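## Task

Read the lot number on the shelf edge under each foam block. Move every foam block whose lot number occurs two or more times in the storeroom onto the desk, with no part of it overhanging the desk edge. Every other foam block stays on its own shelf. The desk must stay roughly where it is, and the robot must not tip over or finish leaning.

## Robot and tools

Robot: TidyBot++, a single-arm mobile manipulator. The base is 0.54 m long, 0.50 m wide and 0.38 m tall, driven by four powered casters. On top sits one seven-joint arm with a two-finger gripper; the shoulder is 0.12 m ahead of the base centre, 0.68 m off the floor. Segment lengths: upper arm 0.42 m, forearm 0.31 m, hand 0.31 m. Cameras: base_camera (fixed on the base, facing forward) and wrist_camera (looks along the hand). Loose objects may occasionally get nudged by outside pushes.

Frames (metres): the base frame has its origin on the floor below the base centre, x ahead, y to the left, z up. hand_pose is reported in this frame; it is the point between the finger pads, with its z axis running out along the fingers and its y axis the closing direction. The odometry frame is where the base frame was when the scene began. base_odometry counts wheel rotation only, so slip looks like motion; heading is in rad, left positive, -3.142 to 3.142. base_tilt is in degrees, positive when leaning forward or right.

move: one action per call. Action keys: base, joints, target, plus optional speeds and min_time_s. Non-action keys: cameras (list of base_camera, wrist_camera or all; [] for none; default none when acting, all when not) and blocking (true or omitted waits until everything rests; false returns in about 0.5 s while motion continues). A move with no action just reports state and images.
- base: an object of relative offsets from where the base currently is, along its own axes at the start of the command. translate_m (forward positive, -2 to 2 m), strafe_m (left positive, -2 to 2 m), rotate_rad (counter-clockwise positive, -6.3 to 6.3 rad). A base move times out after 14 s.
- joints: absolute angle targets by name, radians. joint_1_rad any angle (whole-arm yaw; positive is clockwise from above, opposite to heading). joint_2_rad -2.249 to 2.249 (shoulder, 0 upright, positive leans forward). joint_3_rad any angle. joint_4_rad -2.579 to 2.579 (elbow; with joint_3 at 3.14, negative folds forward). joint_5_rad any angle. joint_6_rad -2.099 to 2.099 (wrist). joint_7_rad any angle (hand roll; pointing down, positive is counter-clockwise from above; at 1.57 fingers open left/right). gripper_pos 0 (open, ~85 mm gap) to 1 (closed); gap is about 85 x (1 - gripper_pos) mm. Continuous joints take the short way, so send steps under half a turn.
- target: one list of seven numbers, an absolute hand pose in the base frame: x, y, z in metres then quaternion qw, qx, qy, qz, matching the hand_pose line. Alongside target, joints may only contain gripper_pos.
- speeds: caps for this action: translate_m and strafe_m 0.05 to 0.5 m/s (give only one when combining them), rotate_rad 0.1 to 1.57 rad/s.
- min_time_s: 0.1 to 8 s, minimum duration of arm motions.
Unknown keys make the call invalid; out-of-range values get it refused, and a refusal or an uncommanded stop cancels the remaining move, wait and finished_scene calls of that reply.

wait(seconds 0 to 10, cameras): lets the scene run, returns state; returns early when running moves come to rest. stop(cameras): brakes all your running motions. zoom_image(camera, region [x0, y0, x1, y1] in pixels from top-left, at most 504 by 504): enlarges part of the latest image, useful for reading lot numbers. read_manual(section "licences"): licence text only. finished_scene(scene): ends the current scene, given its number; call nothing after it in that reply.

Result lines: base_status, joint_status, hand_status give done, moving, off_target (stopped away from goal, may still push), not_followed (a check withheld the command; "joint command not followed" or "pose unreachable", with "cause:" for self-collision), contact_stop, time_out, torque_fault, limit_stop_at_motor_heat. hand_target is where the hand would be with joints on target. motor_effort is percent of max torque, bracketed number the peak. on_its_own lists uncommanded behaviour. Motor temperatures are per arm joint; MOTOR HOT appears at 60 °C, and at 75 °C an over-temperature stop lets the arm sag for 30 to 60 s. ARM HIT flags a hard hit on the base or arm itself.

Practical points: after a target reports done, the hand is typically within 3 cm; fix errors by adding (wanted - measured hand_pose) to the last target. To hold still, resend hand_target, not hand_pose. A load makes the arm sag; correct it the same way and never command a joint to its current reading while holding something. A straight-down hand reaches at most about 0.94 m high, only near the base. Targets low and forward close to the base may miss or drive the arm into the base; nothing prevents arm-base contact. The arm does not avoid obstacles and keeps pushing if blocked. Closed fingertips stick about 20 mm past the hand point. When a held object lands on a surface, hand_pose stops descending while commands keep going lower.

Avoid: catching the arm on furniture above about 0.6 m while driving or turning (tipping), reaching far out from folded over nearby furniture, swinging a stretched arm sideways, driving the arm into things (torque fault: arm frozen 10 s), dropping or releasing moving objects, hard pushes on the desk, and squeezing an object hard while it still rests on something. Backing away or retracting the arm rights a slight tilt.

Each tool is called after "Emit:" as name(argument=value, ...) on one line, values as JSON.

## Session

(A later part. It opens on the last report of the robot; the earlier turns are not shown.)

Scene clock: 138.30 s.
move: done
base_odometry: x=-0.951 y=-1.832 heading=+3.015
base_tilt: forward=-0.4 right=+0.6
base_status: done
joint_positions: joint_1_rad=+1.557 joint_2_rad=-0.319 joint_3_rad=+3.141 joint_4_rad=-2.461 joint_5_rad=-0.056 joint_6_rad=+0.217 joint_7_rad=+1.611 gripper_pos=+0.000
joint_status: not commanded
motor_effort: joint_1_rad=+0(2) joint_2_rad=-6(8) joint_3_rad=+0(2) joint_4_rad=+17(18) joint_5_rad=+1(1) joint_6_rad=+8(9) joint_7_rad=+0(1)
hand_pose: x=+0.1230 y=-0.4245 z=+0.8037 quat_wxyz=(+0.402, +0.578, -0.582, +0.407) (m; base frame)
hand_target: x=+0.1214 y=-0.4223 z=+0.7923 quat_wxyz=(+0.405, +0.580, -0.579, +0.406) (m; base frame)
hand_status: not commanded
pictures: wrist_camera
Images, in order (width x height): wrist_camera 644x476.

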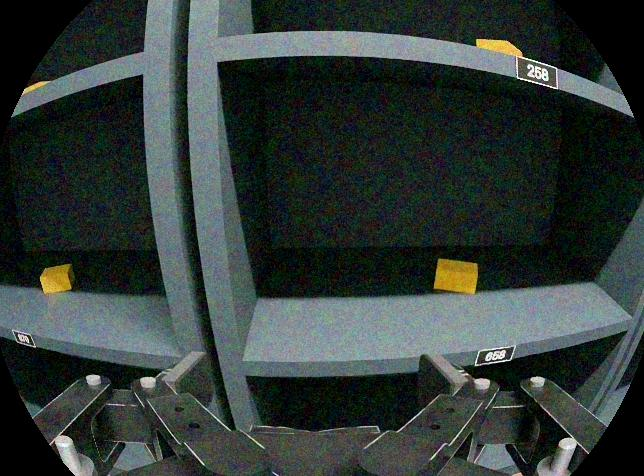

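Emit:
zoom_image(camera="wrist_camera", region=[505, 45, 575, 95])

Emit:
zoom_image(camera="wrist_camera", region=[460, 330, 530, 380])

Emit:
zoom_image(camera="wrist_camera", region=[0, 315, 70, 365])

Scaled by 7.200.

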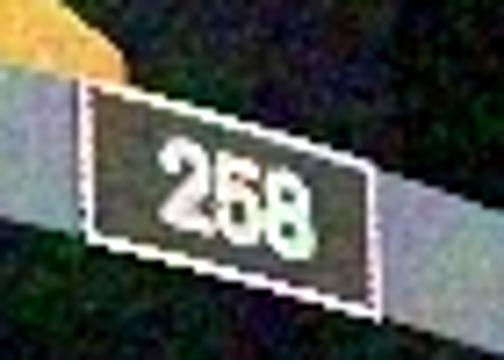

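Scaled by 7.200.

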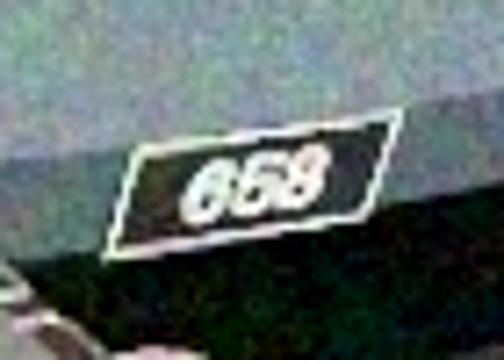

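Scaled by 7.200.

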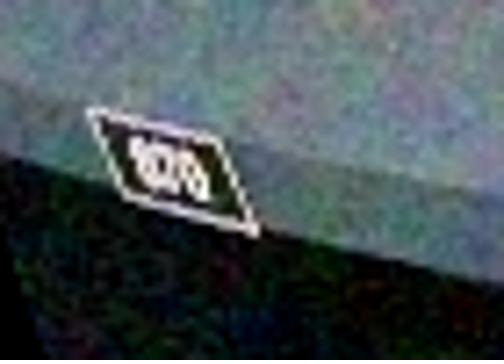

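Emit:
move(base={"translate_m":-0.22}, cameras=["wrist_camera"])

Emit:
zoom_image(camera="wrist_camera", region=[285, 325, 355, 375])

Scene clock: 140.53 s.
move: done
base_odometry: x=-0.733 y=-1.859 heading=+3.014
base_tilt: forward=-0.4 right=+0.6
base_status: done
joint_positions: joint_1_rad=+1.557 joint_2_rad=-0.319 joint_3_rad=+3.141 joint_4_rad=-2.461 joint_5_rad=-0.056 joint_6_rad=+0.217 joint_7_rad=+1.611 gripper_pos=+0.000
joint_status: not commanded
motor_effort: joint_1_rad=+0(1) joint_2_rad=-7(7) joint_3_rad=+0(1) joint_4_rad=+17(18) joint_5_rad=+1(1) joint_6_rad=+8(9) joint_7_rad=-1(1)
hand_pose: x=+0.1227 y=-0.4245 z=+0.8037 quat_wxyz=(+0.402, +0.578, -0.583, +0.406) (m; base frame)
hand_target: x=+0.1214 y=-0.4223 z=+0.7923 quat_wxyz=(+0.405, +0.580, -0.579, +0.406) (m; base frame)
hand_status: not commanded
pictures: wrist_camera
Images, in order (width x height): wrist_camera 644x476.

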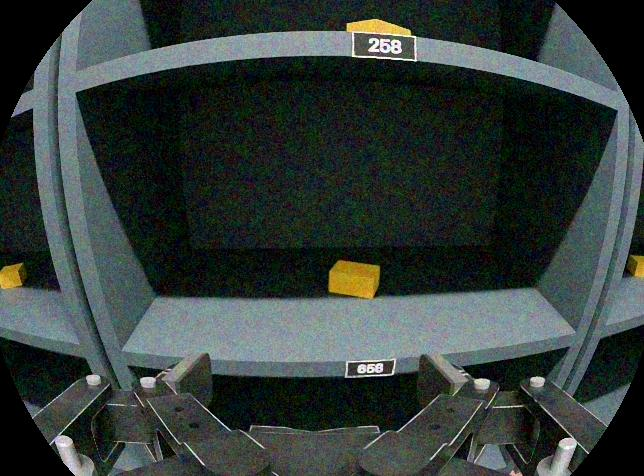

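Scaled by 7.200.

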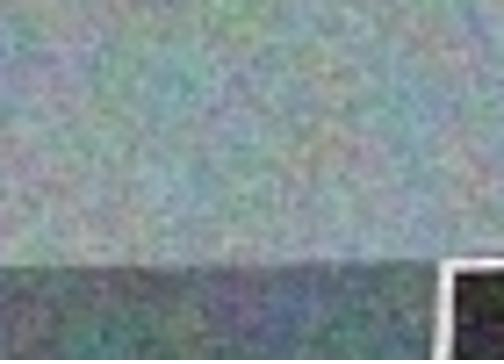

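Emit:
zoom_image(camera="wrist_camera", region=[335, 345, 405, 395])

Scaled by 7.200.

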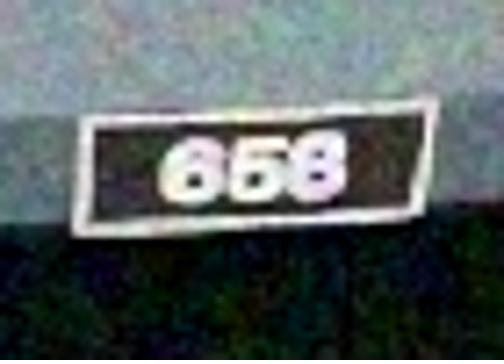

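Emit:
move(base={"translate_m":0.85}, joints={"joint_1_rad":1.57,"joint_2_rad":-0.42,"joint_3_rad":3.14,"joint_4_rad":-1.40,"joint_5_rad":0,"joint_6_rad":-1.25,"joint_7_rad":1.57}, min_time_s=1.5, cameras=["all"])

Scene clock: 144.60 s.
move: done
base_odometry: x=-1.576 y=-1.751 heading=+3.013
base_tilt: forward=-0.3 right=+0.6
base_status: done
joint_positions: joint_1_rad=+1.560 joint_2_rad=-0.406 joint_3_rad=+3.141 joint_4_rad=-1.427 joint_5_rad=-0.056 joint_6_rad=-1.193 joint_7_rad=+1.611 gripper_pos=+0.000
joint_status: all done
motor_effort: joint_1_rad=+0(3) joint_2_rad=-4(9) joint_3_rad=+1(3) joint_4_rad=+17(20) joint_5_rad=+0(2) joint_6_rad=+7(10) joint_7_rad=+0(1)
hand_pose: x=+0.1407 y=-0.3502 z=+1.0465 quat_wxyz=(+0.301, +0.650, -0.614, +0.332) (m; base frame)
hand_target: x=+0.1213 y=-0.3356 z=+1.0504 quat_wxyz=(+0.311, +0.635, -0.634, +0.312) (m; base frame)
hand_status: not commanded
pictures: base_camera, wrist_camera
Images, in order (width x height): base_camera 644x364, wrist_camera 644x476.

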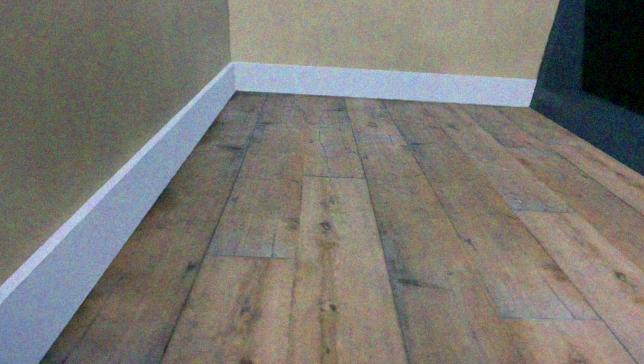

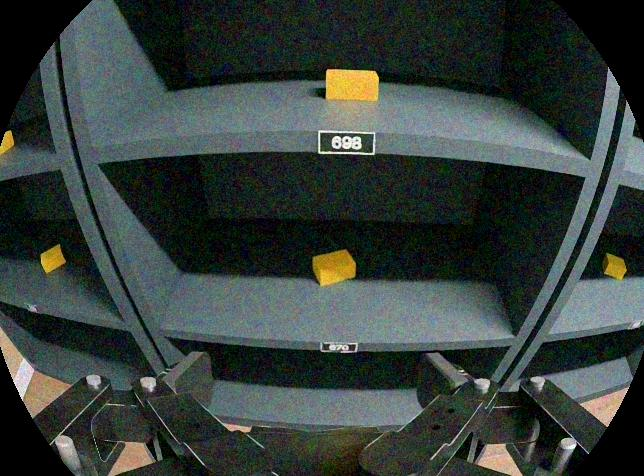

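Emit:
zoom_image(camera="wrist_camera", region=[310, 55, 390, 115])

Emit:
zoom_image(camera="wrist_camera", region=[305, 325, 375, 375])

Emit:
move(base={"translate_m":0.8}, joints={"joint_1_rad":1.57,"joint_2_rad":-0.3,"joint_3_rad":3.14,"joint_4_rad":-2.5,"joint_5_rad":0,"joint_6_rad":0.28,"joint_7_rad":1.57}, min_time_s=1.5, cameras=["all"])

Scaled by 6.300.

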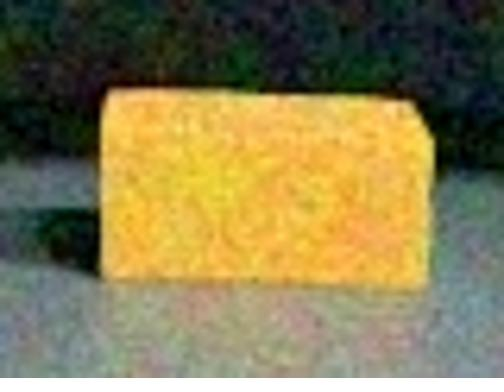

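Scaled by 7.200.

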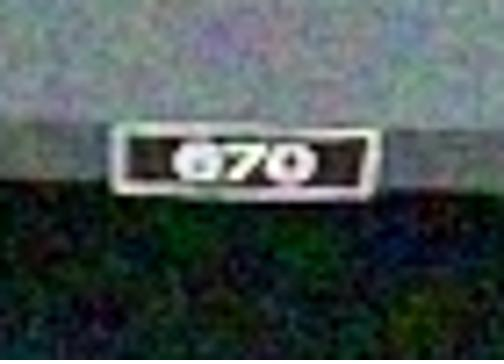

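Scene clock: 147.87 s.
move: done
base_odometry: x=-2.369 y=-1.649 heading=+3.012
base_tilt: forward=-0.3 right=+0.6
base_status: done
joint_positions: joint_1_rad=+1.560 joint_2_rad=-0.324 joint_3_rad=+3.141 joint_4_rad=-2.460 joint_5_rad=-0.056 joint_6_rad=+0.213 joint_7_rad=+1.611 gripper_pos=+0.000
joint_status: all done
motor_effort: joint_1_rad=+0(2) joint_2_rad=-7(9) joint_3_rad=+0(2) joint_4_rad=+18(20) joint_5_rad=+1(1) joint_6_rad=+9(10) joint_7_rad=+0(1)
hand_pose: x=+0.1214 y=-0.4237 z=+0.8052 quat_wxyz=(+0.403, +0.576, -0.583, +0.407) (m; base frame)
hand_target: x=+0.1214 y=-0.4223 z=+0.7923 quat_wxyz=(+0.405, +0.580, -0.579, +0.406) (m; base frame)
hand_status: not commanded
pictures: base_camera, wrist_camera
Images, in order (width x height): base_camera 644x364, wrist_camera 644x476.

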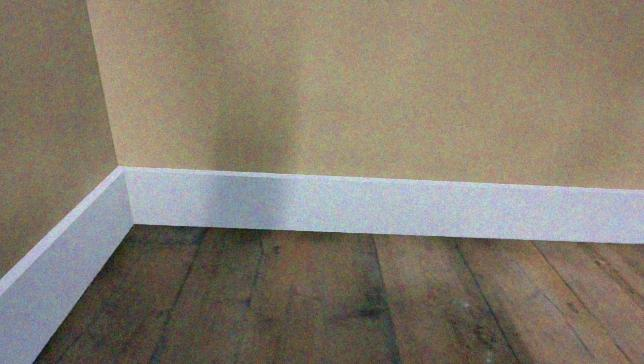

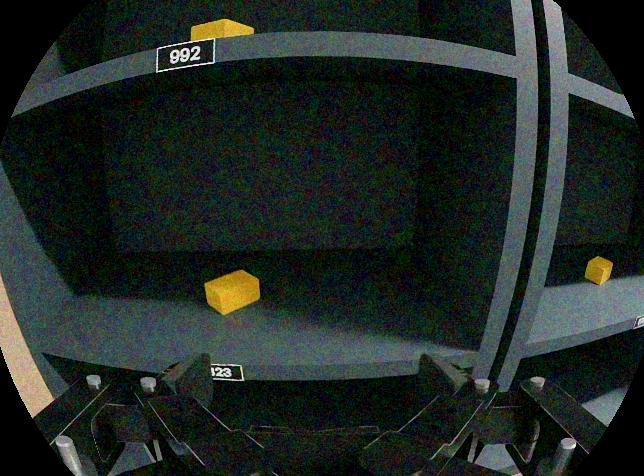

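Emit:
move(base={"translate_m":-0.97,"strafe_m":-0.14}, joints={"joint_1_rad":1.57,"joint_2_rad":-0.42,"joint_3_rad":3.14,"joint_4_rad":-1.40,"joint_5_rad":0,"joint_6_rad":-1.25,"joint_7_rad":1.57}, min_time_s=1.5)

Emit:
move(base={"rotate_rad":-1.571}, joints={"joint_1_rad":0}, min_time_s=1.5, cameras=["all"])

Scene clock: 154.70 s.
move: done
base_odometry: x=-1.389 y=-1.635 heading=+3.012
base_tilt: forward=-0.4 right=+0.6
base_status: done
joint_positions: joint_1_rad=+1.560 joint_2_rad=-0.406 joint_3_rad=+3.141 joint_4_rad=-1.427 joint_5_rad=-0.056 joint_6_rad=-1.194 joint_7_rad=+1.611 gripper_pos=+0.000
joint_status: all done
motor_effort: joint_1_rad=+0(1) joint_2_rad=-4(9) joint_3_rad=+1(2) joint_4_rad=+17(20) joint_5_rad=+0(2) joint_6_rad=+7(10) joint_7_rad=+0(2)
hand_pose: x=+0.1407 y=-0.3503 z=+1.0463 quat_wxyz=(+0.301, +0.650, -0.614, +0.331) (m; base frame)
hand_target: x=+0.1213 y=-0.3355 z=+1.0504 quat_wxyz=(+0.311, +0.635, -0.634, +0.312) (m; base frame)
hand_status: not commanded
pictures: none

Scene clock: 157.50 s.
move: done
base_odometry: x=-1.389 y=-1.635 heading=+1.442
base_tilt: forward=-0.4 right=+0.6
base_status: done
joint_positions: joint_1_rad=+0.019 joint_2_rad=-0.408 joint_3_rad=+3.141 joint_4_rad=-1.427 joint_5_rad=-0.056 joint_6_rad=-1.195 joint_7_rad=+1.611 gripper_pos=+0.000
joint_status: all done
motor_effort: joint_1_rad=+0(2) joint_2_rad=-3(5) joint_3_rad=+1(2) joint_4_rad=+17(18) joint_5_rad=+0(1) joint_6_rad=+7(8) joint_7_rad=+0(1)
hand_pose: x=+0.4689 y=+0.0113 z=+1.0467 quat_wxyz=(-0.015, +0.894, +0.012, +0.448) (m; base frame)
hand_target: x=+0.4545 y=+0.0021 z=+1.0504 quat_wxyz=(+0.000, +0.898, +0.000, +0.440) (m; base frame)
hand_status: not commanded
pictures: base_camera, wrist_camera
Images, in order (width x height): base_camera 644x364, wrist_camera 644x476.

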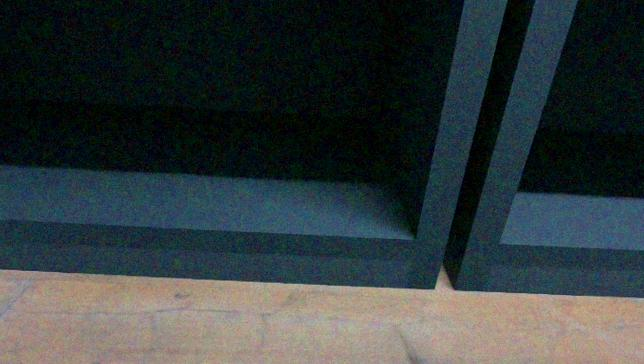

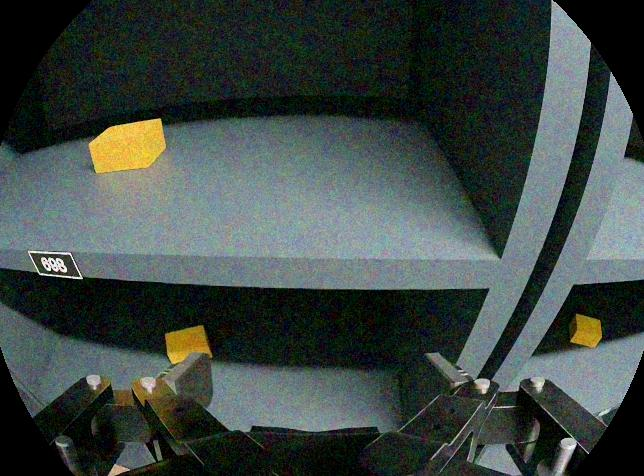

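Emit:
zoom_image(camera="wrist_camera", region=[80, 105, 180, 185])

Scaled by 5.040.

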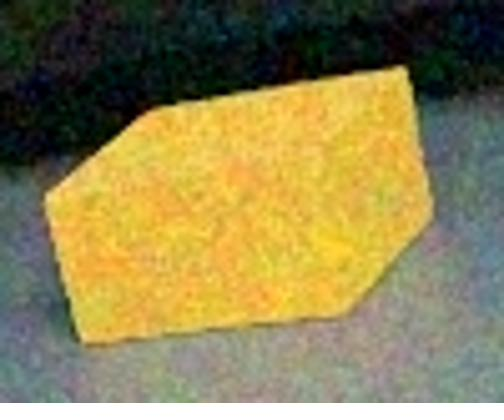

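Emit:
move(base={"translate_m":-0.18})

Emit:
move(joints={"joint_1_rad":-0.018,"joint_2_rad":0.29,"joint_3_rad":3.14,"joint_4_rad":-0.733,"joint_5_rad":-0.875,"joint_6_rad":-1.894,"joint_7_rad":2.672}, min_time_s=2, cameras=["wrist_camera"])

Scene clock: 161.97 s.
move: time_out
base_odometry: x=-1.406 y=-1.768 heading=+1.444
base_tilt: forward=-0.4 right=+0.6
base_status: translate_m time_out (by the wheels' count: -0.134 of -0.180)
joint_positions: joint_1_rad=+0.016 joint_2_rad=-0.426 joint_3_rad=+3.141 joint_4_rad=-1.415 joint_5_rad=-0.053 joint_6_rad=-1.206 joint_7_rad=+1.611 gripper_pos=+0.000
joint_status: not commanded
motor_effort: joint_1_rad=+0(2) joint_2_rad=-3(16) joint_3_rad=+1(7) joint_4_rad=+17(19) joint_5_rad=+0(4) joint_6_rad=+7(11) joint_7_rad=+0(1)
hand_pose: x=+0.4603 y=+0.0114 z=+1.0565 quat_wxyz=(-0.013, +0.889, +0.014, +0.457) (m; base frame)
hand_target: x=+0.4545 y=+0.0021 z=+1.0504 quat_wxyz=(+0.000, +0.898, +0.000, +0.440) (m; base frame)
hand_status: not commanded
pictures: none

not run: a stop that you did not command came earlier in this reply.

Emit:
move(base={"translate_m":0.025}, joints={"joint_1_rad":-0.018,"joint_2_rad":0.29,"joint_3_rad":3.14,"joint_4_rad":-0.733,"joint_5_rad":-0.875,"joint_6_rad":-1.894,"joint_7_rad":2.672}, min_time_s=2, cameras=["all"])

Scene clock: 165.60 s.
move: done
base_odometry: x=-1.403 y=-1.743 heading=+1.445
base_tilt: forward=-0.3 right=+0.6
base_status: done
joint_positions: joint_1_rad=+0.001 joint_2_rad=+0.261 joint_3_rad=+3.141 joint_4_rad=-0.761 joint_5_rad=-0.799 joint_6_rad=-1.840 joint_7_rad=+2.627 gripper_pos=+0.000
joint_status: all done
motor_effort: joint_1_rad=+0(2) joint_2_rad=-21(23) joint_3_rad=-1(2) joint_4_rad=+13(17) joint_5_rad=-5(6) joint_6_rad=+4(8) joint_7_rad=+0(1)
hand_pose: x=+0.5344 y=+0.2160 z=+1.0307 quat_wxyz=(-0.244, +0.710, +0.593, +0.291) (m; base frame)
hand_target: x=+0.5171 y=+0.2354 z=+1.0361 quat_wxyz=(-0.277, +0.667, +0.630, +0.285) (m; base frame)
hand_status: not commanded
pictures: base_camera, wrist_camera
Images, in order (width x height): base_camera 644x364, wrist_camera 644x476.

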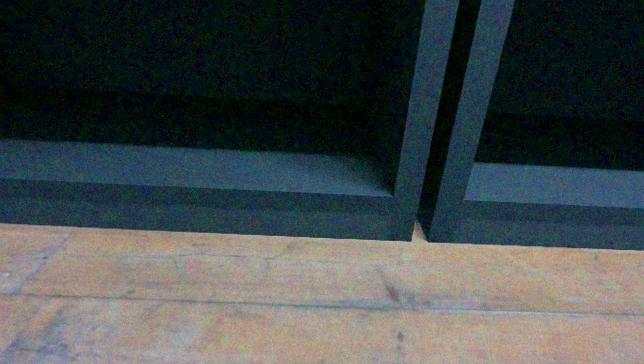

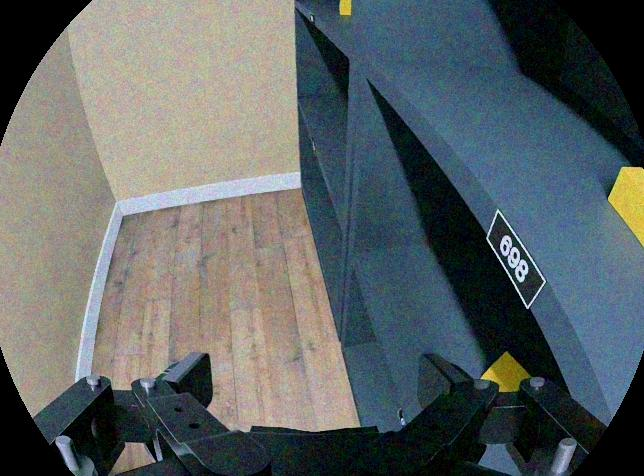

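Emit:
move(base={"translate_m":0.30,"strafe_m":-0.012}, speeds={"translate_m":0.2}, cameras=["all"])

Scene clock: 168.47 s.
move: done
base_odometry: x=-1.353 y=-1.447 heading=+1.445
base_tilt: forward=-0.3 right=+0.6
base_status: done
joint_positions: joint_1_rad=-0.004 joint_2_rad=+0.268 joint_3_rad=+3.141 joint_4_rad=-0.758 joint_5_rad=-0.804 joint_6_rad=-1.846 joint_7_rad=+2.629 gripper_pos=+0.000
joint_status: not commanded
motor_effort: joint_1_rad=+0(2) joint_2_rad=-21(25) joint_3_rad=-1(2) joint_4_rad=+13(15) joint_5_rad=-5(5) joint_6_rad=+3(4) joint_7_rad=+0(1)
hand_pose: x=+0.5335 y=+0.2189 z=+1.0291 quat_wxyz=(-0.248, +0.707, +0.596, +0.287) (m; base frame)
hand_target: x=+0.5171 y=+0.2354 z=+1.0361 quat_wxyz=(-0.277, +0.667, +0.630, +0.285) (m; base frame)
hand_status: not commanded
pictures: base_camera, wrist_camera
Images, in order (width x height): base_camera 644x364, wrist_camera 644x476.

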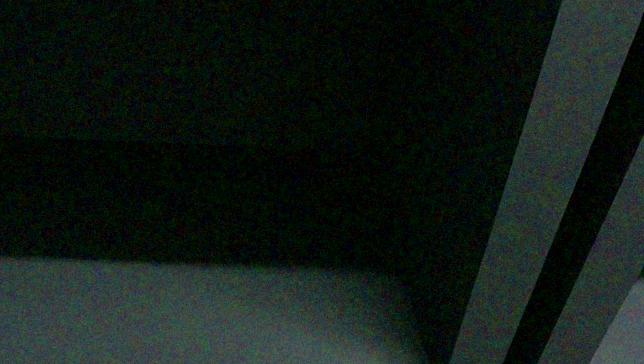

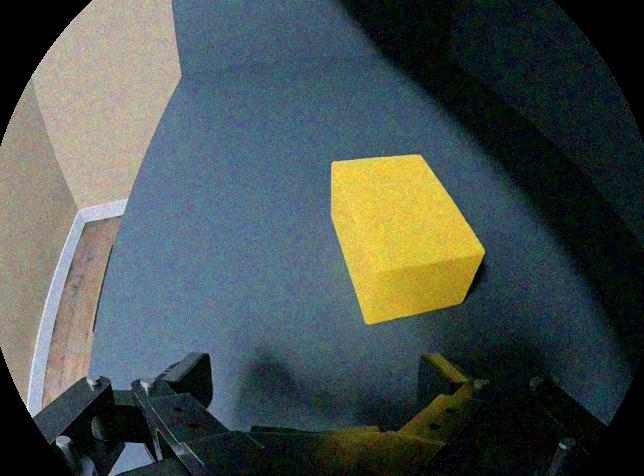

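Emit:
move(base={"translate_m":0.061,"strafe_m":0.012}, speeds={"translate_m":0.1}, cameras=["wrist_camera"])

Scene clock: 170.40 s.
move: done
base_odometry: x=-1.357 y=-1.384 heading=+1.444
base_tilt: forward=-0.3 right=+0.6
base_status: done
joint_positions: joint_1_rad=-0.004 joint_2_rad=+0.271 joint_3_rad=+3.141 joint_4_rad=-0.758 joint_5_rad=-0.805 joint_6_rad=-1.847 joint_7_rad=+2.629 gripper_pos=+0.000
joint_status: not commanded
motor_effort: joint_1_rad=+0(1) joint_2_rad=-21(24) joint_3_rad=-1(2) joint_4_rad=+14(14) joint_5_rad=-5(5) joint_6_rad=+3(4) joint_7_rad=+0(1)
hand_pose: x=+0.5341 y=+0.2189 z=+1.0280 quat_wxyz=(-0.249, +0.707, +0.596, +0.286) (m; base frame)
hand_target: x=+0.5171 y=+0.2354 z=+1.0361 quat_wxyz=(-0.277, +0.667, +0.630, +0.285) (m; base frame)
hand_status: not commanded
pictures: wrist_camera
Images, in order (width x height): wrist_camera 644x476.

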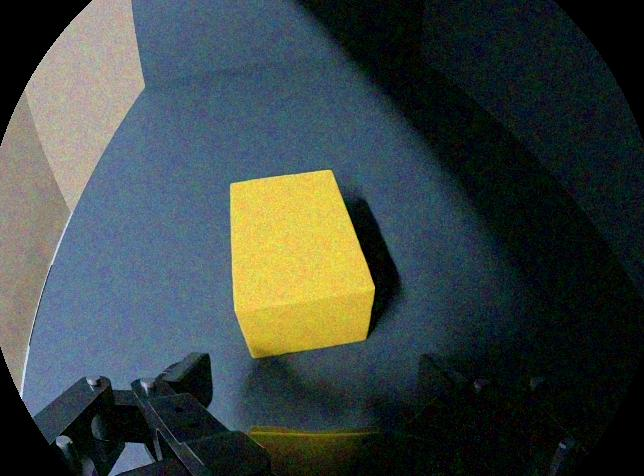

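Emit:
move(base={"strafe_m":0.06}, speeds={"strafe_m":0.08}, cameras=["wrist_camera"])

Scene clock: 172.00 s.
move: done
base_odometry: x=-1.417 y=-1.377 heading=+1.444
base_tilt: forward=-0.3 right=+0.6
base_status: done
joint_positions: joint_1_rad=-0.009 joint_2_rad=+0.271 joint_3_rad=+3.141 joint_4_rad=-0.758 joint_5_rad=-0.806 joint_6_rad=-1.847 joint_7_rad=+2.629 gripper_pos=+0.000
joint_status: not commanded
motor_effort: joint_1_rad=+0(4) joint_2_rad=-22(22) joint_3_rad=-1(3) joint_4_rad=+13(14) joint_5_rad=-5(6) joint_6_rad=+3(4) joint_7_rad=+0(1)
hand_pose: x=+0.5329 y=+0.2210 z=+1.0282 quat_wxyz=(-0.250, +0.706, +0.598, +0.286) (m; base frame)
hand_target: x=+0.5171 y=+0.2354 z=+1.0361 quat_wxyz=(-0.277, +0.667, +0.630, +0.285) (m; base frame)
hand_status: not commanded
pictures: wrist_camera
Images, in order (width x height): wrist_camera 644x476.

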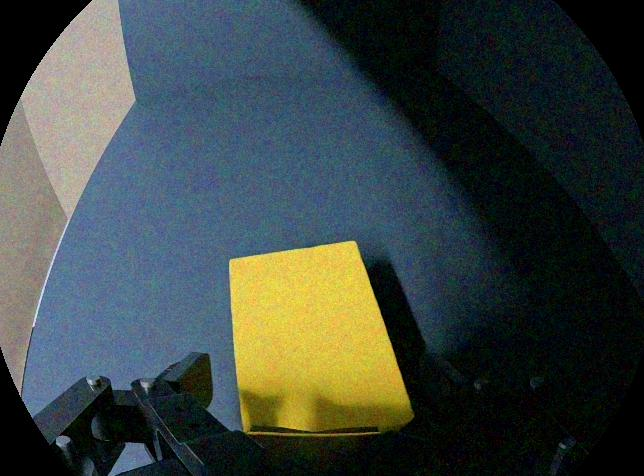

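Emit:
move(joints={"gripper_pos":0.45}, cameras=["wrist_camera"])

Scene clock: 173.07 s.
move: off_target
base_odometry: x=-1.417 y=-1.377 heading=+1.444
base_tilt: forward=-0.3 right=+0.6
base_status: not commanded
joint_positions: joint_1_rad=-0.009 joint_2_rad=+0.271 joint_3_rad=+3.141 joint_4_rad=-0.753 joint_5_rad=-0.809 joint_6_rad=-1.847 joint_7_rad=+2.629 gripper_pos=+0.390
joint_status: gripper_pos off_target (ended at +0.390, target +0.450)
motor_effort: joint_1_rad=+0(2) joint_2_rad=-21(22) joint_3_rad=-1(2) joint_4_rad=+13(14) joint_5_rad=-5(5) joint_6_rad=+3(4) joint_7_rad=+0(1)
hand_pose: x=+0.5328 y=+0.2218 z=+1.0305 quat_wxyz=(-0.250, +0.704, +0.599, +0.288) (m; base frame)
hand_target: x=+0.5171 y=+0.2354 z=+1.0361 quat_wxyz=(-0.277, +0.667, +0.630, +0.285) (m; base frame)
hand_status: not commanded
pictures: wrist_camera
Images, in order (width x height): wrist_camera 644x476.

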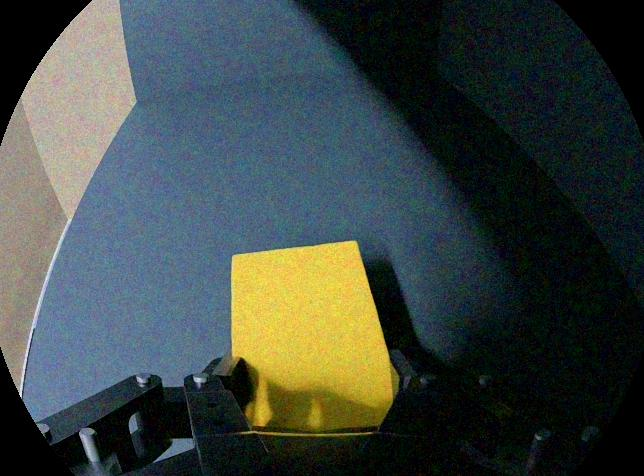

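Emit:
move(joints={"joint_2_rad":0.16}, min_time_s=0.8)

Emit:
move(base={"translate_m":-0.31}, speeds={"translate_m":0.25}, cameras=["wrist_camera"])

Scene clock: 174.80 s.
move: done
base_odometry: x=-1.417 y=-1.377 heading=+1.444
base_tilt: forward=-0.3 right=+0.6
base_status: not commanded
joint_positions: joint_1_rad=-0.009 joint_2_rad=+0.164 joint_3_rad=+3.141 joint_4_rad=-0.752 joint_5_rad=-0.809 joint_6_rad=-1.847 joint_7_rad=+2.629 gripper_pos=+0.390
joint_status: all done
motor_effort: joint_1_rad=-1(1) joint_2_rad=-17(23) joint_3_rad=-1(1) joint_4_rad=+12(14) joint_5_rad=-5(6) joint_6_rad=+5(5) joint_7_rad=+0(1)
hand_pose: x=+0.4933 y=+0.2214 z=+1.0729 quat_wxyz=(-0.218, +0.687, +0.611, +0.326) (m; base frame)
hand_target: x=+0.4678 y=+0.2346 z=+1.0852 quat_wxyz=(-0.236, +0.647, +0.646, +0.328) (m; base frame)
hand_status: not commanded
pictures: none

Scene clock: 176.93 s.
move: done
base_odometry: x=-1.456 y=-1.684 heading=+1.444
base_tilt: forward=-0.3 right=+0.6
base_status: done
joint_positions: joint_1_rad=-0.009 joint_2_rad=+0.160 joint_3_rad=+3.141 joint_4_rad=-0.752 joint_5_rad=-0.809 joint_6_rad=-1.848 joint_7_rad=+2.629 gripper_pos=+0.390
joint_status: not commanded
motor_effort: joint_1_rad=+0(1) joint_2_rad=-18(24) joint_3_rad=-1(1) joint_4_rad=+13(14) joint_5_rad=-5(5) joint_6_rad=+5(5) joint_7_rad=+0(1)
hand_pose: x=+0.4914 y=+0.2214 z=+1.0746 quat_wxyz=(-0.217, +0.687, +0.612, +0.327) (m; base frame)
hand_target: x=+0.4678 y=+0.2346 z=+1.0852 quat_wxyz=(-0.236, +0.647, +0.646, +0.328) (m; base frame)
hand_status: not commanded
pictures: wrist_camera
Images, in order (width x height): wrist_camera 644x476.

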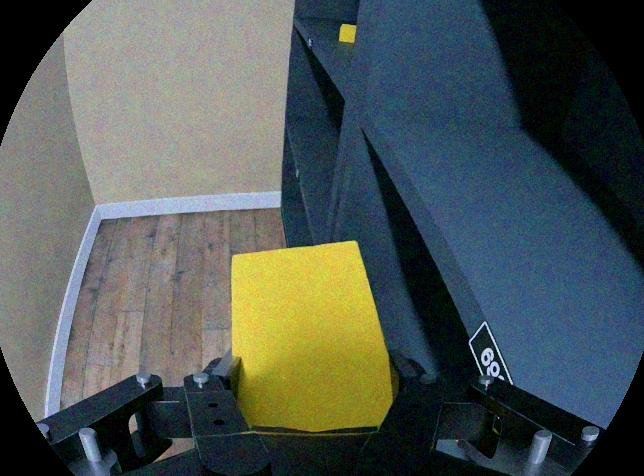

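Emit:
move(base={"strafe_m":-1.4}, joints={"joint_1_rad":0,"joint_2_rad":-0.42,"joint_3_rad":3.14,"joint_4_rad":-1.40,"joint_5_rad":0,"joint_6_rad":-1.25,"joint_7_rad":1.57}, min_time_s=2, cameras=["all"])

Scene clock: 181.27 s.
move: done
base_odometry: x=-0.068 y=-1.861 heading=+1.444
base_tilt: forward=-0.3 right=+0.6
base_status: done
joint_positions: joint_1_rad=-0.010 joint_2_rad=-0.410 joint_3_rad=+3.141 joint_4_rad=-1.361 joint_5_rad=-0.065 joint_6_rad=-1.315 joint_7_rad=+1.613 gripper_pos=+0.390
joint_status: all done
motor_effort: joint_1_rad=+0(2) joint_2_rad=-3(19) joint_3_rad=+1(2) joint_4_rad=+16(17) joint_5_rad=+0(6) joint_6_rad=+7(9) joint_7_rad=+0(1)
hand_pose: x=+0.4458 y=+0.0243 z=+1.0513 quat_wxyz=(-0.025, +0.905, +0.030, +0.424) (m; base frame)
hand_target: x=+0.4546 y=+0.0021 z=+1.0504 quat_wxyz=(+0.000, +0.898, +0.000, +0.440) (m; base frame)
hand_status: not commanded
pictures: base_camera, wrist_camera
Images, in order (width x height): base_camera 644x364, wrist_camera 644x476.

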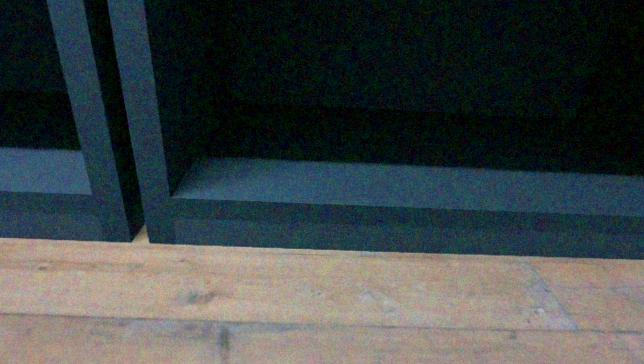

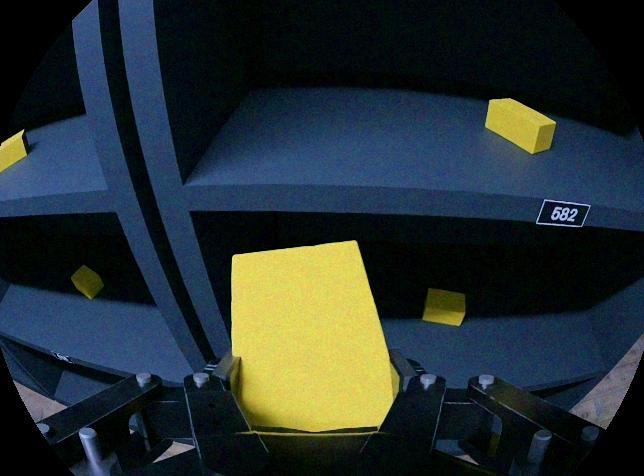

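Emit:
move(base={"strafe_m":-1.275}, cameras=["all"])

Scene clock: 185.37 s.
move: done
base_odometry: x=+1.197 y=-2.023 heading=+1.443
base_tilt: forward=-0.3 right=+0.6
base_status: done
joint_positions: joint_1_rad=-0.010 joint_2_rad=-0.410 joint_3_rad=+3.141 joint_4_rad=-1.361 joint_5_rad=-0.062 joint_6_rad=-1.314 joint_7_rad=+1.613 gripper_pos=+0.390
joint_status: not commanded
motor_effort: joint_1_rad=+0(1) joint_2_rad=-3(4) joint_3_rad=+1(2) joint_4_rad=+17(17) joint_5_rad=+0(1) joint_6_rad=+7(8) joint_7_rad=+0(1)
hand_pose: x=+0.4459 y=+0.0236 z=+1.0513 quat_wxyz=(-0.024, +0.905, +0.030, +0.424) (m; base frame)
hand_target: x=+0.4546 y=+0.0021 z=+1.0504 quat_wxyz=(+0.000, +0.898, +0.000, +0.440) (m; base frame)
hand_status: not commanded
pictures: base_camera, wrist_camera
Images, in order (width x height): base_camera 644x364, wrist_camera 644x476.

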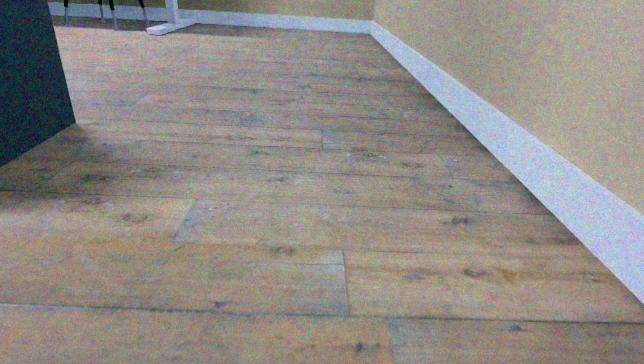

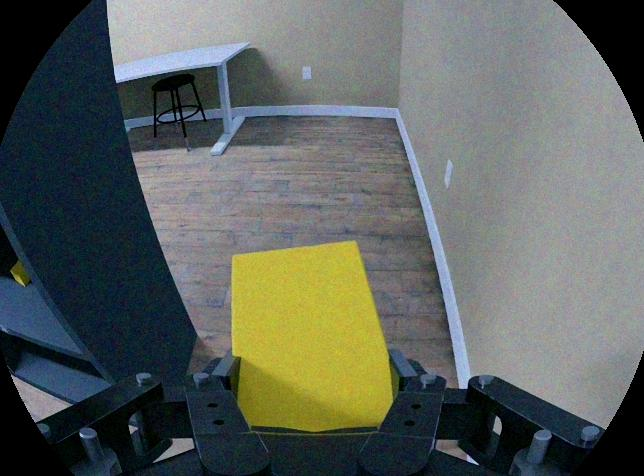

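Emit:
move(base={"translate_m":1.95,"strafe_m":0.1})

Emit:
move(base={"translate_m":0.131,"strafe_m":1.035}, cameras=["all"])

Scene clock: 191.13 s.
move: done
base_odometry: x=+1.346 y=-0.076 heading=+1.443
base_tilt: forward=-0.3 right=+0.6
base_status: done
joint_positions: joint_1_rad=-0.010 joint_2_rad=-0.417 joint_3_rad=+3.141 joint_4_rad=-1.363 joint_5_rad=-0.062 joint_6_rad=-1.311 joint_7_rad=+1.613 gripper_pos=+0.390
joint_status: not commanded
motor_effort: joint_1_rad=-1(1) joint_2_rad=-3(6) joint_3_rad=+1(1) joint_4_rad=+16(17) joint_5_rad=+0(1) joint_6_rad=+7(8) joint_7_rad=+0(1)
hand_pose: x=+0.4440 y=+0.0234 z=+1.0534 quat_wxyz=(-0.024, +0.903, +0.030, +0.428) (m; base frame)
hand_target: x=+0.4546 y=+0.0021 z=+1.0504 quat_wxyz=(+0.000, +0.898, +0.000, +0.440) (m; base frame)
hand_status: not commanded
pictures: none

Scene clock: 194.53 s.
move: done
base_odometry: x=+0.336 y=+0.186 heading=+1.442
base_tilt: forward=-0.4 right=+0.6
base_status: done
joint_positions: joint_1_rad=-0.010 joint_2_rad=-0.417 joint_3_rad=+3.141 joint_4_rad=-1.363 joint_5_rad=-0.060 joint_6_rad=-1.311 joint_7_rad=+1.613 gripper_pos=+0.390
joint_status: not commanded
motor_effort: joint_1_rad=-1(1) joint_2_rad=-3(4) joint_3_rad=+1(2) joint_4_rad=+16(17) joint_5_rad=+0(1) joint_6_rad=+7(8) joint_7_rad=+0(1)
hand_pose: x=+0.4440 y=+0.0229 z=+1.0533 quat_wxyz=(-0.023, +0.903, +0.029, +0.428) (m; base frame)
hand_target: x=+0.4546 y=+0.0021 z=+1.0504 quat_wxyz=(+0.000, +0.898, +0.000, +0.440) (m; base frame)
hand_status: not commanded
pictures: base_camera, wrist_camera
Images, in order (width x height): base_camera 644x364, wrist_camera 644x476.

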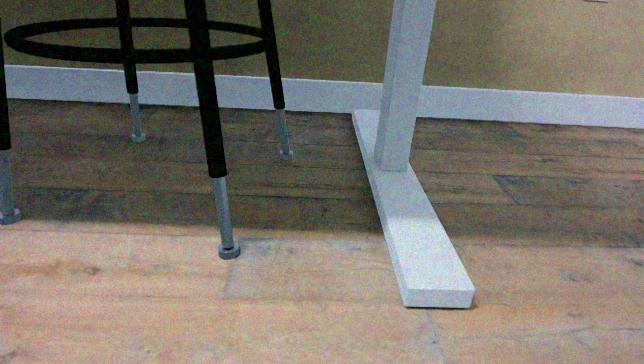

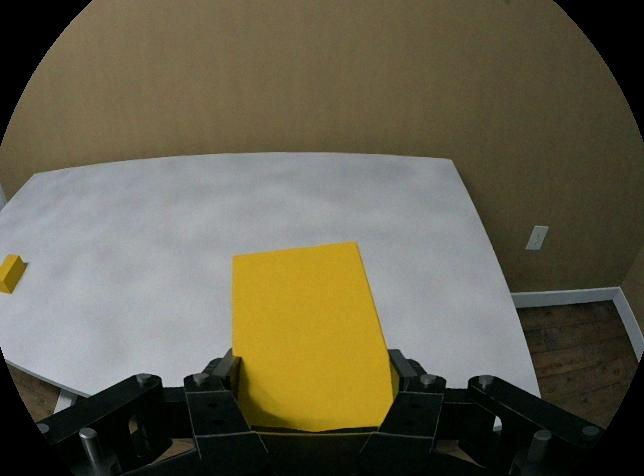

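Emit:
move(joints={"joint_1_rad":0.0,"joint_2_rad":0.257,"joint_4_rad":-1.679,"joint_5_rad":0.0,"joint_6_rad":-0.316,"joint_7_rad":1.57}, min_time_s=2)

Emit:
move(joints={"joint_2_rad":0.30,"joint_4_rad":-1.755,"joint_6_rad":-0.21}, min_time_s=0.8, cameras=["wrist_camera"])

Scene clock: 197.63 s.
move: done
base_odometry: x=+0.336 y=+0.186 heading=+1.442
base_tilt: forward=-0.3 right=+0.6
base_status: not commanded
joint_positions: joint_1_rad=-0.010 joint_2_rad=+0.231 joint_3_rad=+3.141 joint_4_rad=-1.643 joint_5_rad=-0.060 joint_6_rad=-0.382 joint_7_rad=+1.613 gripper_pos=+0.390
joint_status: all done
motor_effort: joint_1_rad=-1(3) joint_2_rad=-24(28) joint_3_rad=+0(1) joint_4_rad=+18(20) joint_5_rad=+1(2) joint_6_rad=+7(9) joint_7_rad=+0(1)
hand_pose: x=+0.7564 y=+0.0150 z=+0.8007 quat_wxyz=(-0.015, +0.903, +0.003, +0.428) (m; base frame)
hand_target: x=+0.7614 y=+0.0023 z=+0.7805 quat_wxyz=(-0.001, +0.903, +0.000, +0.430) (m; base frame)
hand_status: not commanded
pictures: none

Scene clock: 198.77 s.
move: done
base_odometry: x=+0.336 y=+0.186 heading=+1.442
base_tilt: forward=-0.3 right=+0.6
base_status: not commanded
joint_positions: joint_1_rad=-0.010 joint_2_rad=+0.262 joint_3_rad=+3.141 joint_4_rad=-1.717 joint_5_rad=-0.060 joint_6_rad=-0.275 joint_7_rad=+1.613 gripper_pos=+0.390
joint_status: all done
motor_effort: joint_1_rad=-1(1) joint_2_rad=-25(27) joint_3_rad=+0(0) joint_4_rad=+17(18) joint_5_rad=+1(1) joint_6_rad=+7(8) joint_7_rad=+0(1)
hand_pose: x=+0.7577 y=+0.0131 z=+0.7670 quat_wxyz=(-0.013, +0.903, +0.001, +0.429) (m; base frame)
hand_target: x=+0.7608 y=+0.0023 z=+0.7383 quat_wxyz=(-0.001, +0.905, +0.000, +0.424) (m; base frame)
hand_status: not commanded
pictures: wrist_camera
Images, in order (width x height): wrist_camera 644x476.

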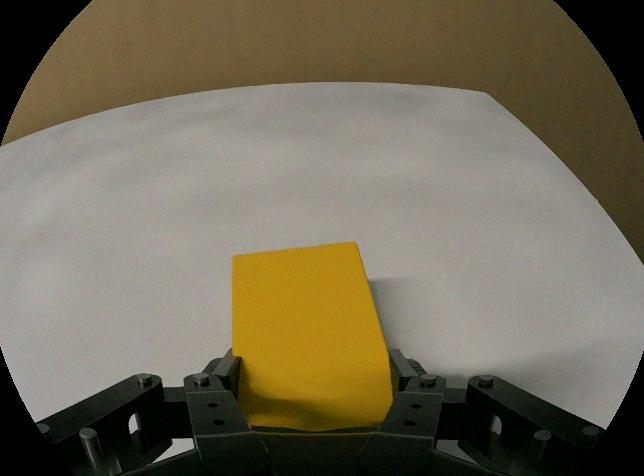

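Emit:
move(joints={"joint_2_rad":0.312,"joint_4_rad":-1.765,"joint_6_rad":-0.2}, min_time_s=0.5)

Emit:
move(joints={"joint_2_rad":0.322,"joint_4_rad":-1.775,"joint_6_rad":-0.195}, min_time_s=0.5)

Emit:
move(joints={"joint_2_rad":0.334,"joint_4_rad":-1.78,"joint_6_rad":-0.19}, min_time_s=0.5)

Scene clock: 199.77 s.
move: done
base_odometry: x=+0.336 y=+0.186 heading=+1.442
base_tilt: forward=-0.3 right=+0.6
base_status: not commanded
joint_positions: joint_1_rad=-0.010 joint_2_rad=+0.263 joint_3_rad=+3.141 joint_4_rad=-1.722 joint_5_rad=-0.060 joint_6_rad=-0.264 joint_7_rad=+1.613 gripper_pos=+0.390
joint_status: all done
motor_effort: joint_1_rad=+0(1) joint_2_rad=-24(25) joint_3_rad=+0(1) joint_4_rad=+17(18) joint_5_rad=+1(1) joint_6_rad=+8(9) joint_7_rad=+0(0)
hand_pose: x=+0.7586 y=+0.0129 z=+0.7663 quat_wxyz=(-0.013, +0.902, +0.001, +0.432) (m; base frame)
hand_target: x=+0.7599 y=+0.0023 z=+0.7278 quat_wxyz=(-0.001, +0.908, +0.000, +0.419) (m; base frame)
hand_status: not commanded
pictures: none

Scene clock: 200.57 s.
move: done
base_odometry: x=+0.336 y=+0.186 heading=+1.442
base_tilt: forward=-0.3 right=+0.6
base_status: not commanded
joint_positions: joint_1_rad=-0.010 joint_2_rad=+0.263 joint_3_rad=+3.141 joint_4_rad=-1.726 joint_5_rad=-0.060 joint_6_rad=-0.256 joint_7_rad=+1.611 gripper_pos=+0.390
joint_status: all done
motor_effort: joint_1_rad=+1(1) joint_2_rad=-21(24) joint_3_rad=+1(1) joint_4_rad=+16(17) joint_5_rad=+1(1) joint_6_rad=+7(8) joint_7_rad=+0(1)
hand_pose: x=+0.7588 y=+0.0128 z=+0.7659 quat_wxyz=(-0.013, +0.901, +0.000, +0.433) (m; base frame)
hand_target: x=+0.7578 y=+0.0023 z=+0.7175 quat_wxyz=(-0.001, +0.911, +0.000, +0.412) (m; base frame)
hand_status: not commanded
pictures: none

Scene clock: 201.37 s.
move: done
base_odometry: x=+0.336 y=+0.186 heading=+1.442
base_tilt: forward=-0.3 right=+0.6
base_status: not commanded
joint_positions: joint_1_rad=-0.010 joint_2_rad=+0.264 joint_3_rad=+3.141 joint_4_rad=-1.729 joint_5_rad=-0.060 joint_6_rad=-0.251 joint_7_rad=+1.611 gripper_pos=+0.390
joint_status: all done
motor_effort: joint_1_rad=+1(2) joint_2_rad=-19(22) joint_3_rad=+2(2) joint_4_rad=+15(17) joint_5_rad=+1(2) joint_6_rad=+7(8) joint_7_rad=+0(0)
hand_pose: x=+0.7590 y=+0.0127 z=+0.7655 quat_wxyz=(-0.013, +0.901, -0.001, +0.434) (m; base frame)
hand_target: x=+0.7573 y=+0.0023 z=+0.7085 quat_wxyz=(-0.001, +0.914, +0.000, +0.407) (m; base frame)
hand_status: not commanded
pictures: none

Contact established. Release.

Emit:
move(joints={"gripper_pos":0})

Emit:
move(joints={"joint_2_rad":0.1,"joint_4_rad":-1.7,"joint_6_rad":-0.3}, min_time_s=1)

Emit:
move(base={"translate_m":-0.15}, joints={"joint_2_rad":-0.42,"joint_4_rad":-1.4,"joint_6_rad":-1.25}, min_time_s=1.3, cameras=["wrist_camera"])

Scene clock: 202.37 s.
move: done
base_odometry: x=+0.336 y=+0.186 heading=+1.442
base_tilt: forward=-0.3 right=+0.6
base_status: not commanded
joint_positions: joint_1_rad=-0.010 joint_2_rad=+0.297 joint_3_rad=+3.141 joint_4_rad=-1.742 joint_5_rad=-0.060 joint_6_rad=-0.241 joint_7_rad=+1.610 gripper_pos=+0.000
joint_status: all done
motor_effort: joint_1_rad=-1(2) joint_2_rad=-24(27) joint_3_rad=+0(2) joint_4_rad=+15(17) joint_5_rad=+0(1) joint_6_rad=+5(8) joint_7_rad=-1(1)
hand_pose: x=+0.7587 y=+0.0121 z=+0.7395 quat_wxyz=(-0.012, +0.909, -0.001, +0.417) (m; base frame)
hand_target: x=+0.7573 y=+0.0023 z=+0.7085 quat_wxyz=(-0.001, +0.914, +0.000, +0.407) (m; base frame)
hand_status: not commanded
pictures: none

Scene clock: 203.67 s.
move: done
base_odometry: x=+0.336 y=+0.186 heading=+1.442
base_tilt: forward=-0.3 right=+0.6
base_status: not commanded
joint_positions: joint_1_rad=-0.010 joint_2_rad=+0.100 joint_3_rad=+3.141 joint_4_rad=-1.718 joint_5_rad=-0.060 joint_6_rad=-0.249 joint_7_rad=+1.610 gripper_pos=+0.000
joint_status: all done
motor_effort: joint_1_rad=+0(1) joint_2_rad=-21(28) joint_3_rad=+0(0) joint_4_rad=+19(19) joint_5_rad=+1(1) joint_6_rad=+9(9) joint_7_rad=+0(1)
hand_pose: x=+0.7396 y=+0.0120 z=+0.8753 quat_wxyz=(-0.014, +0.859, +0.000, +0.512) (m; base frame)
hand_target: x=+0.7358 y=+0.0023 z=+0.8719 quat_wxyz=(-0.001, +0.867, +0.000, +0.498) (m; base frame)
hand_status: not commanded
pictures: none

Scene clock: 205.83 s.
move: done
base_odometry: x=+0.317 y=+0.037 heading=+1.442
base_tilt: forward=-0.3 right=+0.6
base_status: done
joint_positions: joint_1_rad=-0.010 joint_2_rad=-0.417 joint_3_rad=+3.141 joint_4_rad=-1.426 joint_5_rad=-0.060 joint_6_rad=-1.192 joint_7_rad=+1.610 gripper_pos=+0.000
joint_status: all done
motor_effort: joint_1_rad=+0(1) joint_2_rad=-3(25) joint_3_rad=+1(1) joint_4_rad=+16(21) joint_5_rad=+0(1) joint_6_rad=+7(9) joint_7_rad=+0(1)
hand_pose: x=+0.4656 y=+0.0221 z=+1.0512 quat_wxyz=(-0.023, +0.891, +0.025, +0.453) (m; base frame)
hand_target: x=+0.4546 y=+0.0021 z=+1.0504 quat_wxyz=(+0.000, +0.898, +0.000, +0.440) (m; base frame)
hand_status: not commanded
pictures: wrist_camera
Images, in order (width x height): wrist_camera 644x476.

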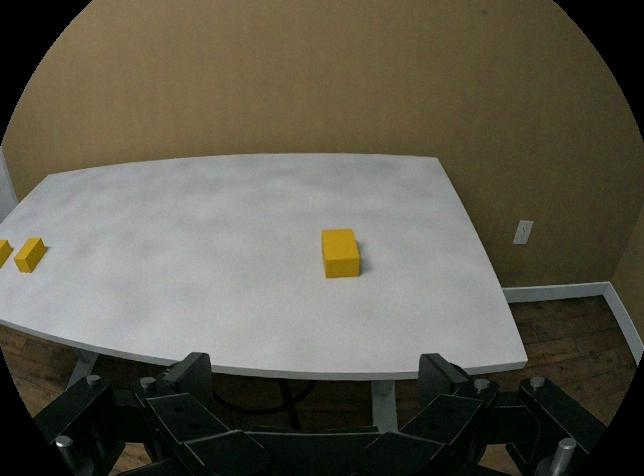

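Emit:
move(base={"strafe_m":1.3,"rotate_rad":1.57}, joints={"joint_1_rad":0,"joint_2_rad":0.5,"joint_3_rad":3.14,"joint_4_rad":-2.45,"joint_5_rad":0,"joint_6_rad":1.27,"joint_7_rad":1.57}, min_time_s=2.5, cameras=["wrist_camera"])

Scene clock: 210.97 s.
move: done
base_odometry: x=-0.973 y=+0.204 heading=+3.013
base_tilt: forward=-0.3 right=+0.6
base_status: done
joint_positions: joint_1_rad=-0.006 joint_2_rad=+0.464 joint_3_rad=+3.140 joint_4_rad=-2.422 joint_5_rad=-0.058 joint_6_rad=+1.205 joint_7_rad=+1.610 gripper_pos=+0.000
joint_status: all done
motor_effort: joint_1_rad=-1(3) joint_2_rad=-22(24) joint_3_rad=+0(3) joint_4_rad=+8(20) joint_5_rad=+1(2) joint_6_rad=+9(10) joint_7_rad=+0(1)
hand_pose: x=+0.6957 y=-0.0113 z=+0.7192 quat_wxyz=(+0.024, +0.745, -0.008, +0.666) (m; base frame)
hand_target: x=+0.6900 y=+0.0021 z=+0.7086 quat_wxyz=(-0.001, +0.745, +0.000, +0.667) (m; base frame)
hand_status: not commanded
pictures: wrist_camera
Images, in order (width x height): wrist_camera 644x476.

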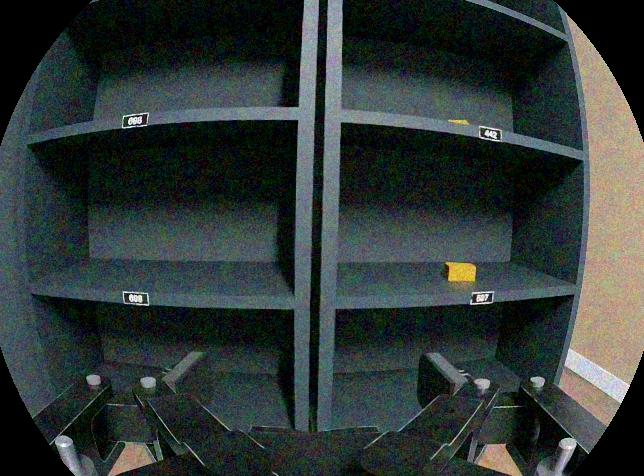

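Emit:
zoom_image(camera="wrist_camera", region=[460, 275, 510, 315])

Emit:
zoom_image(camera="wrist_camera", region=[465, 115, 515, 155])

Scaled by 10.080.

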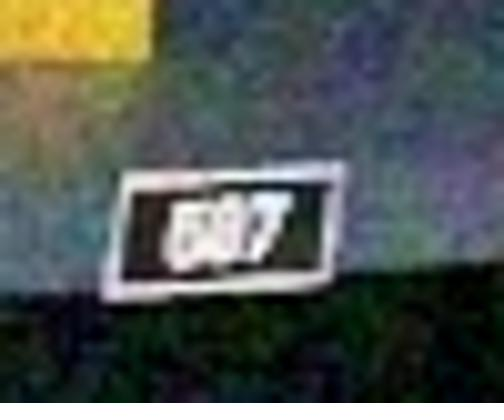

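Scaled by 10.080.

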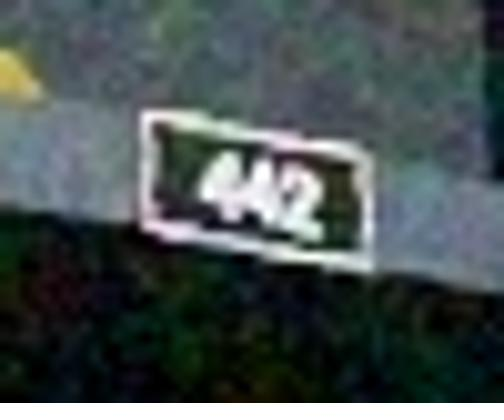

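Emit:
finished_scene(scene=2)

The scene is finished: the task was done.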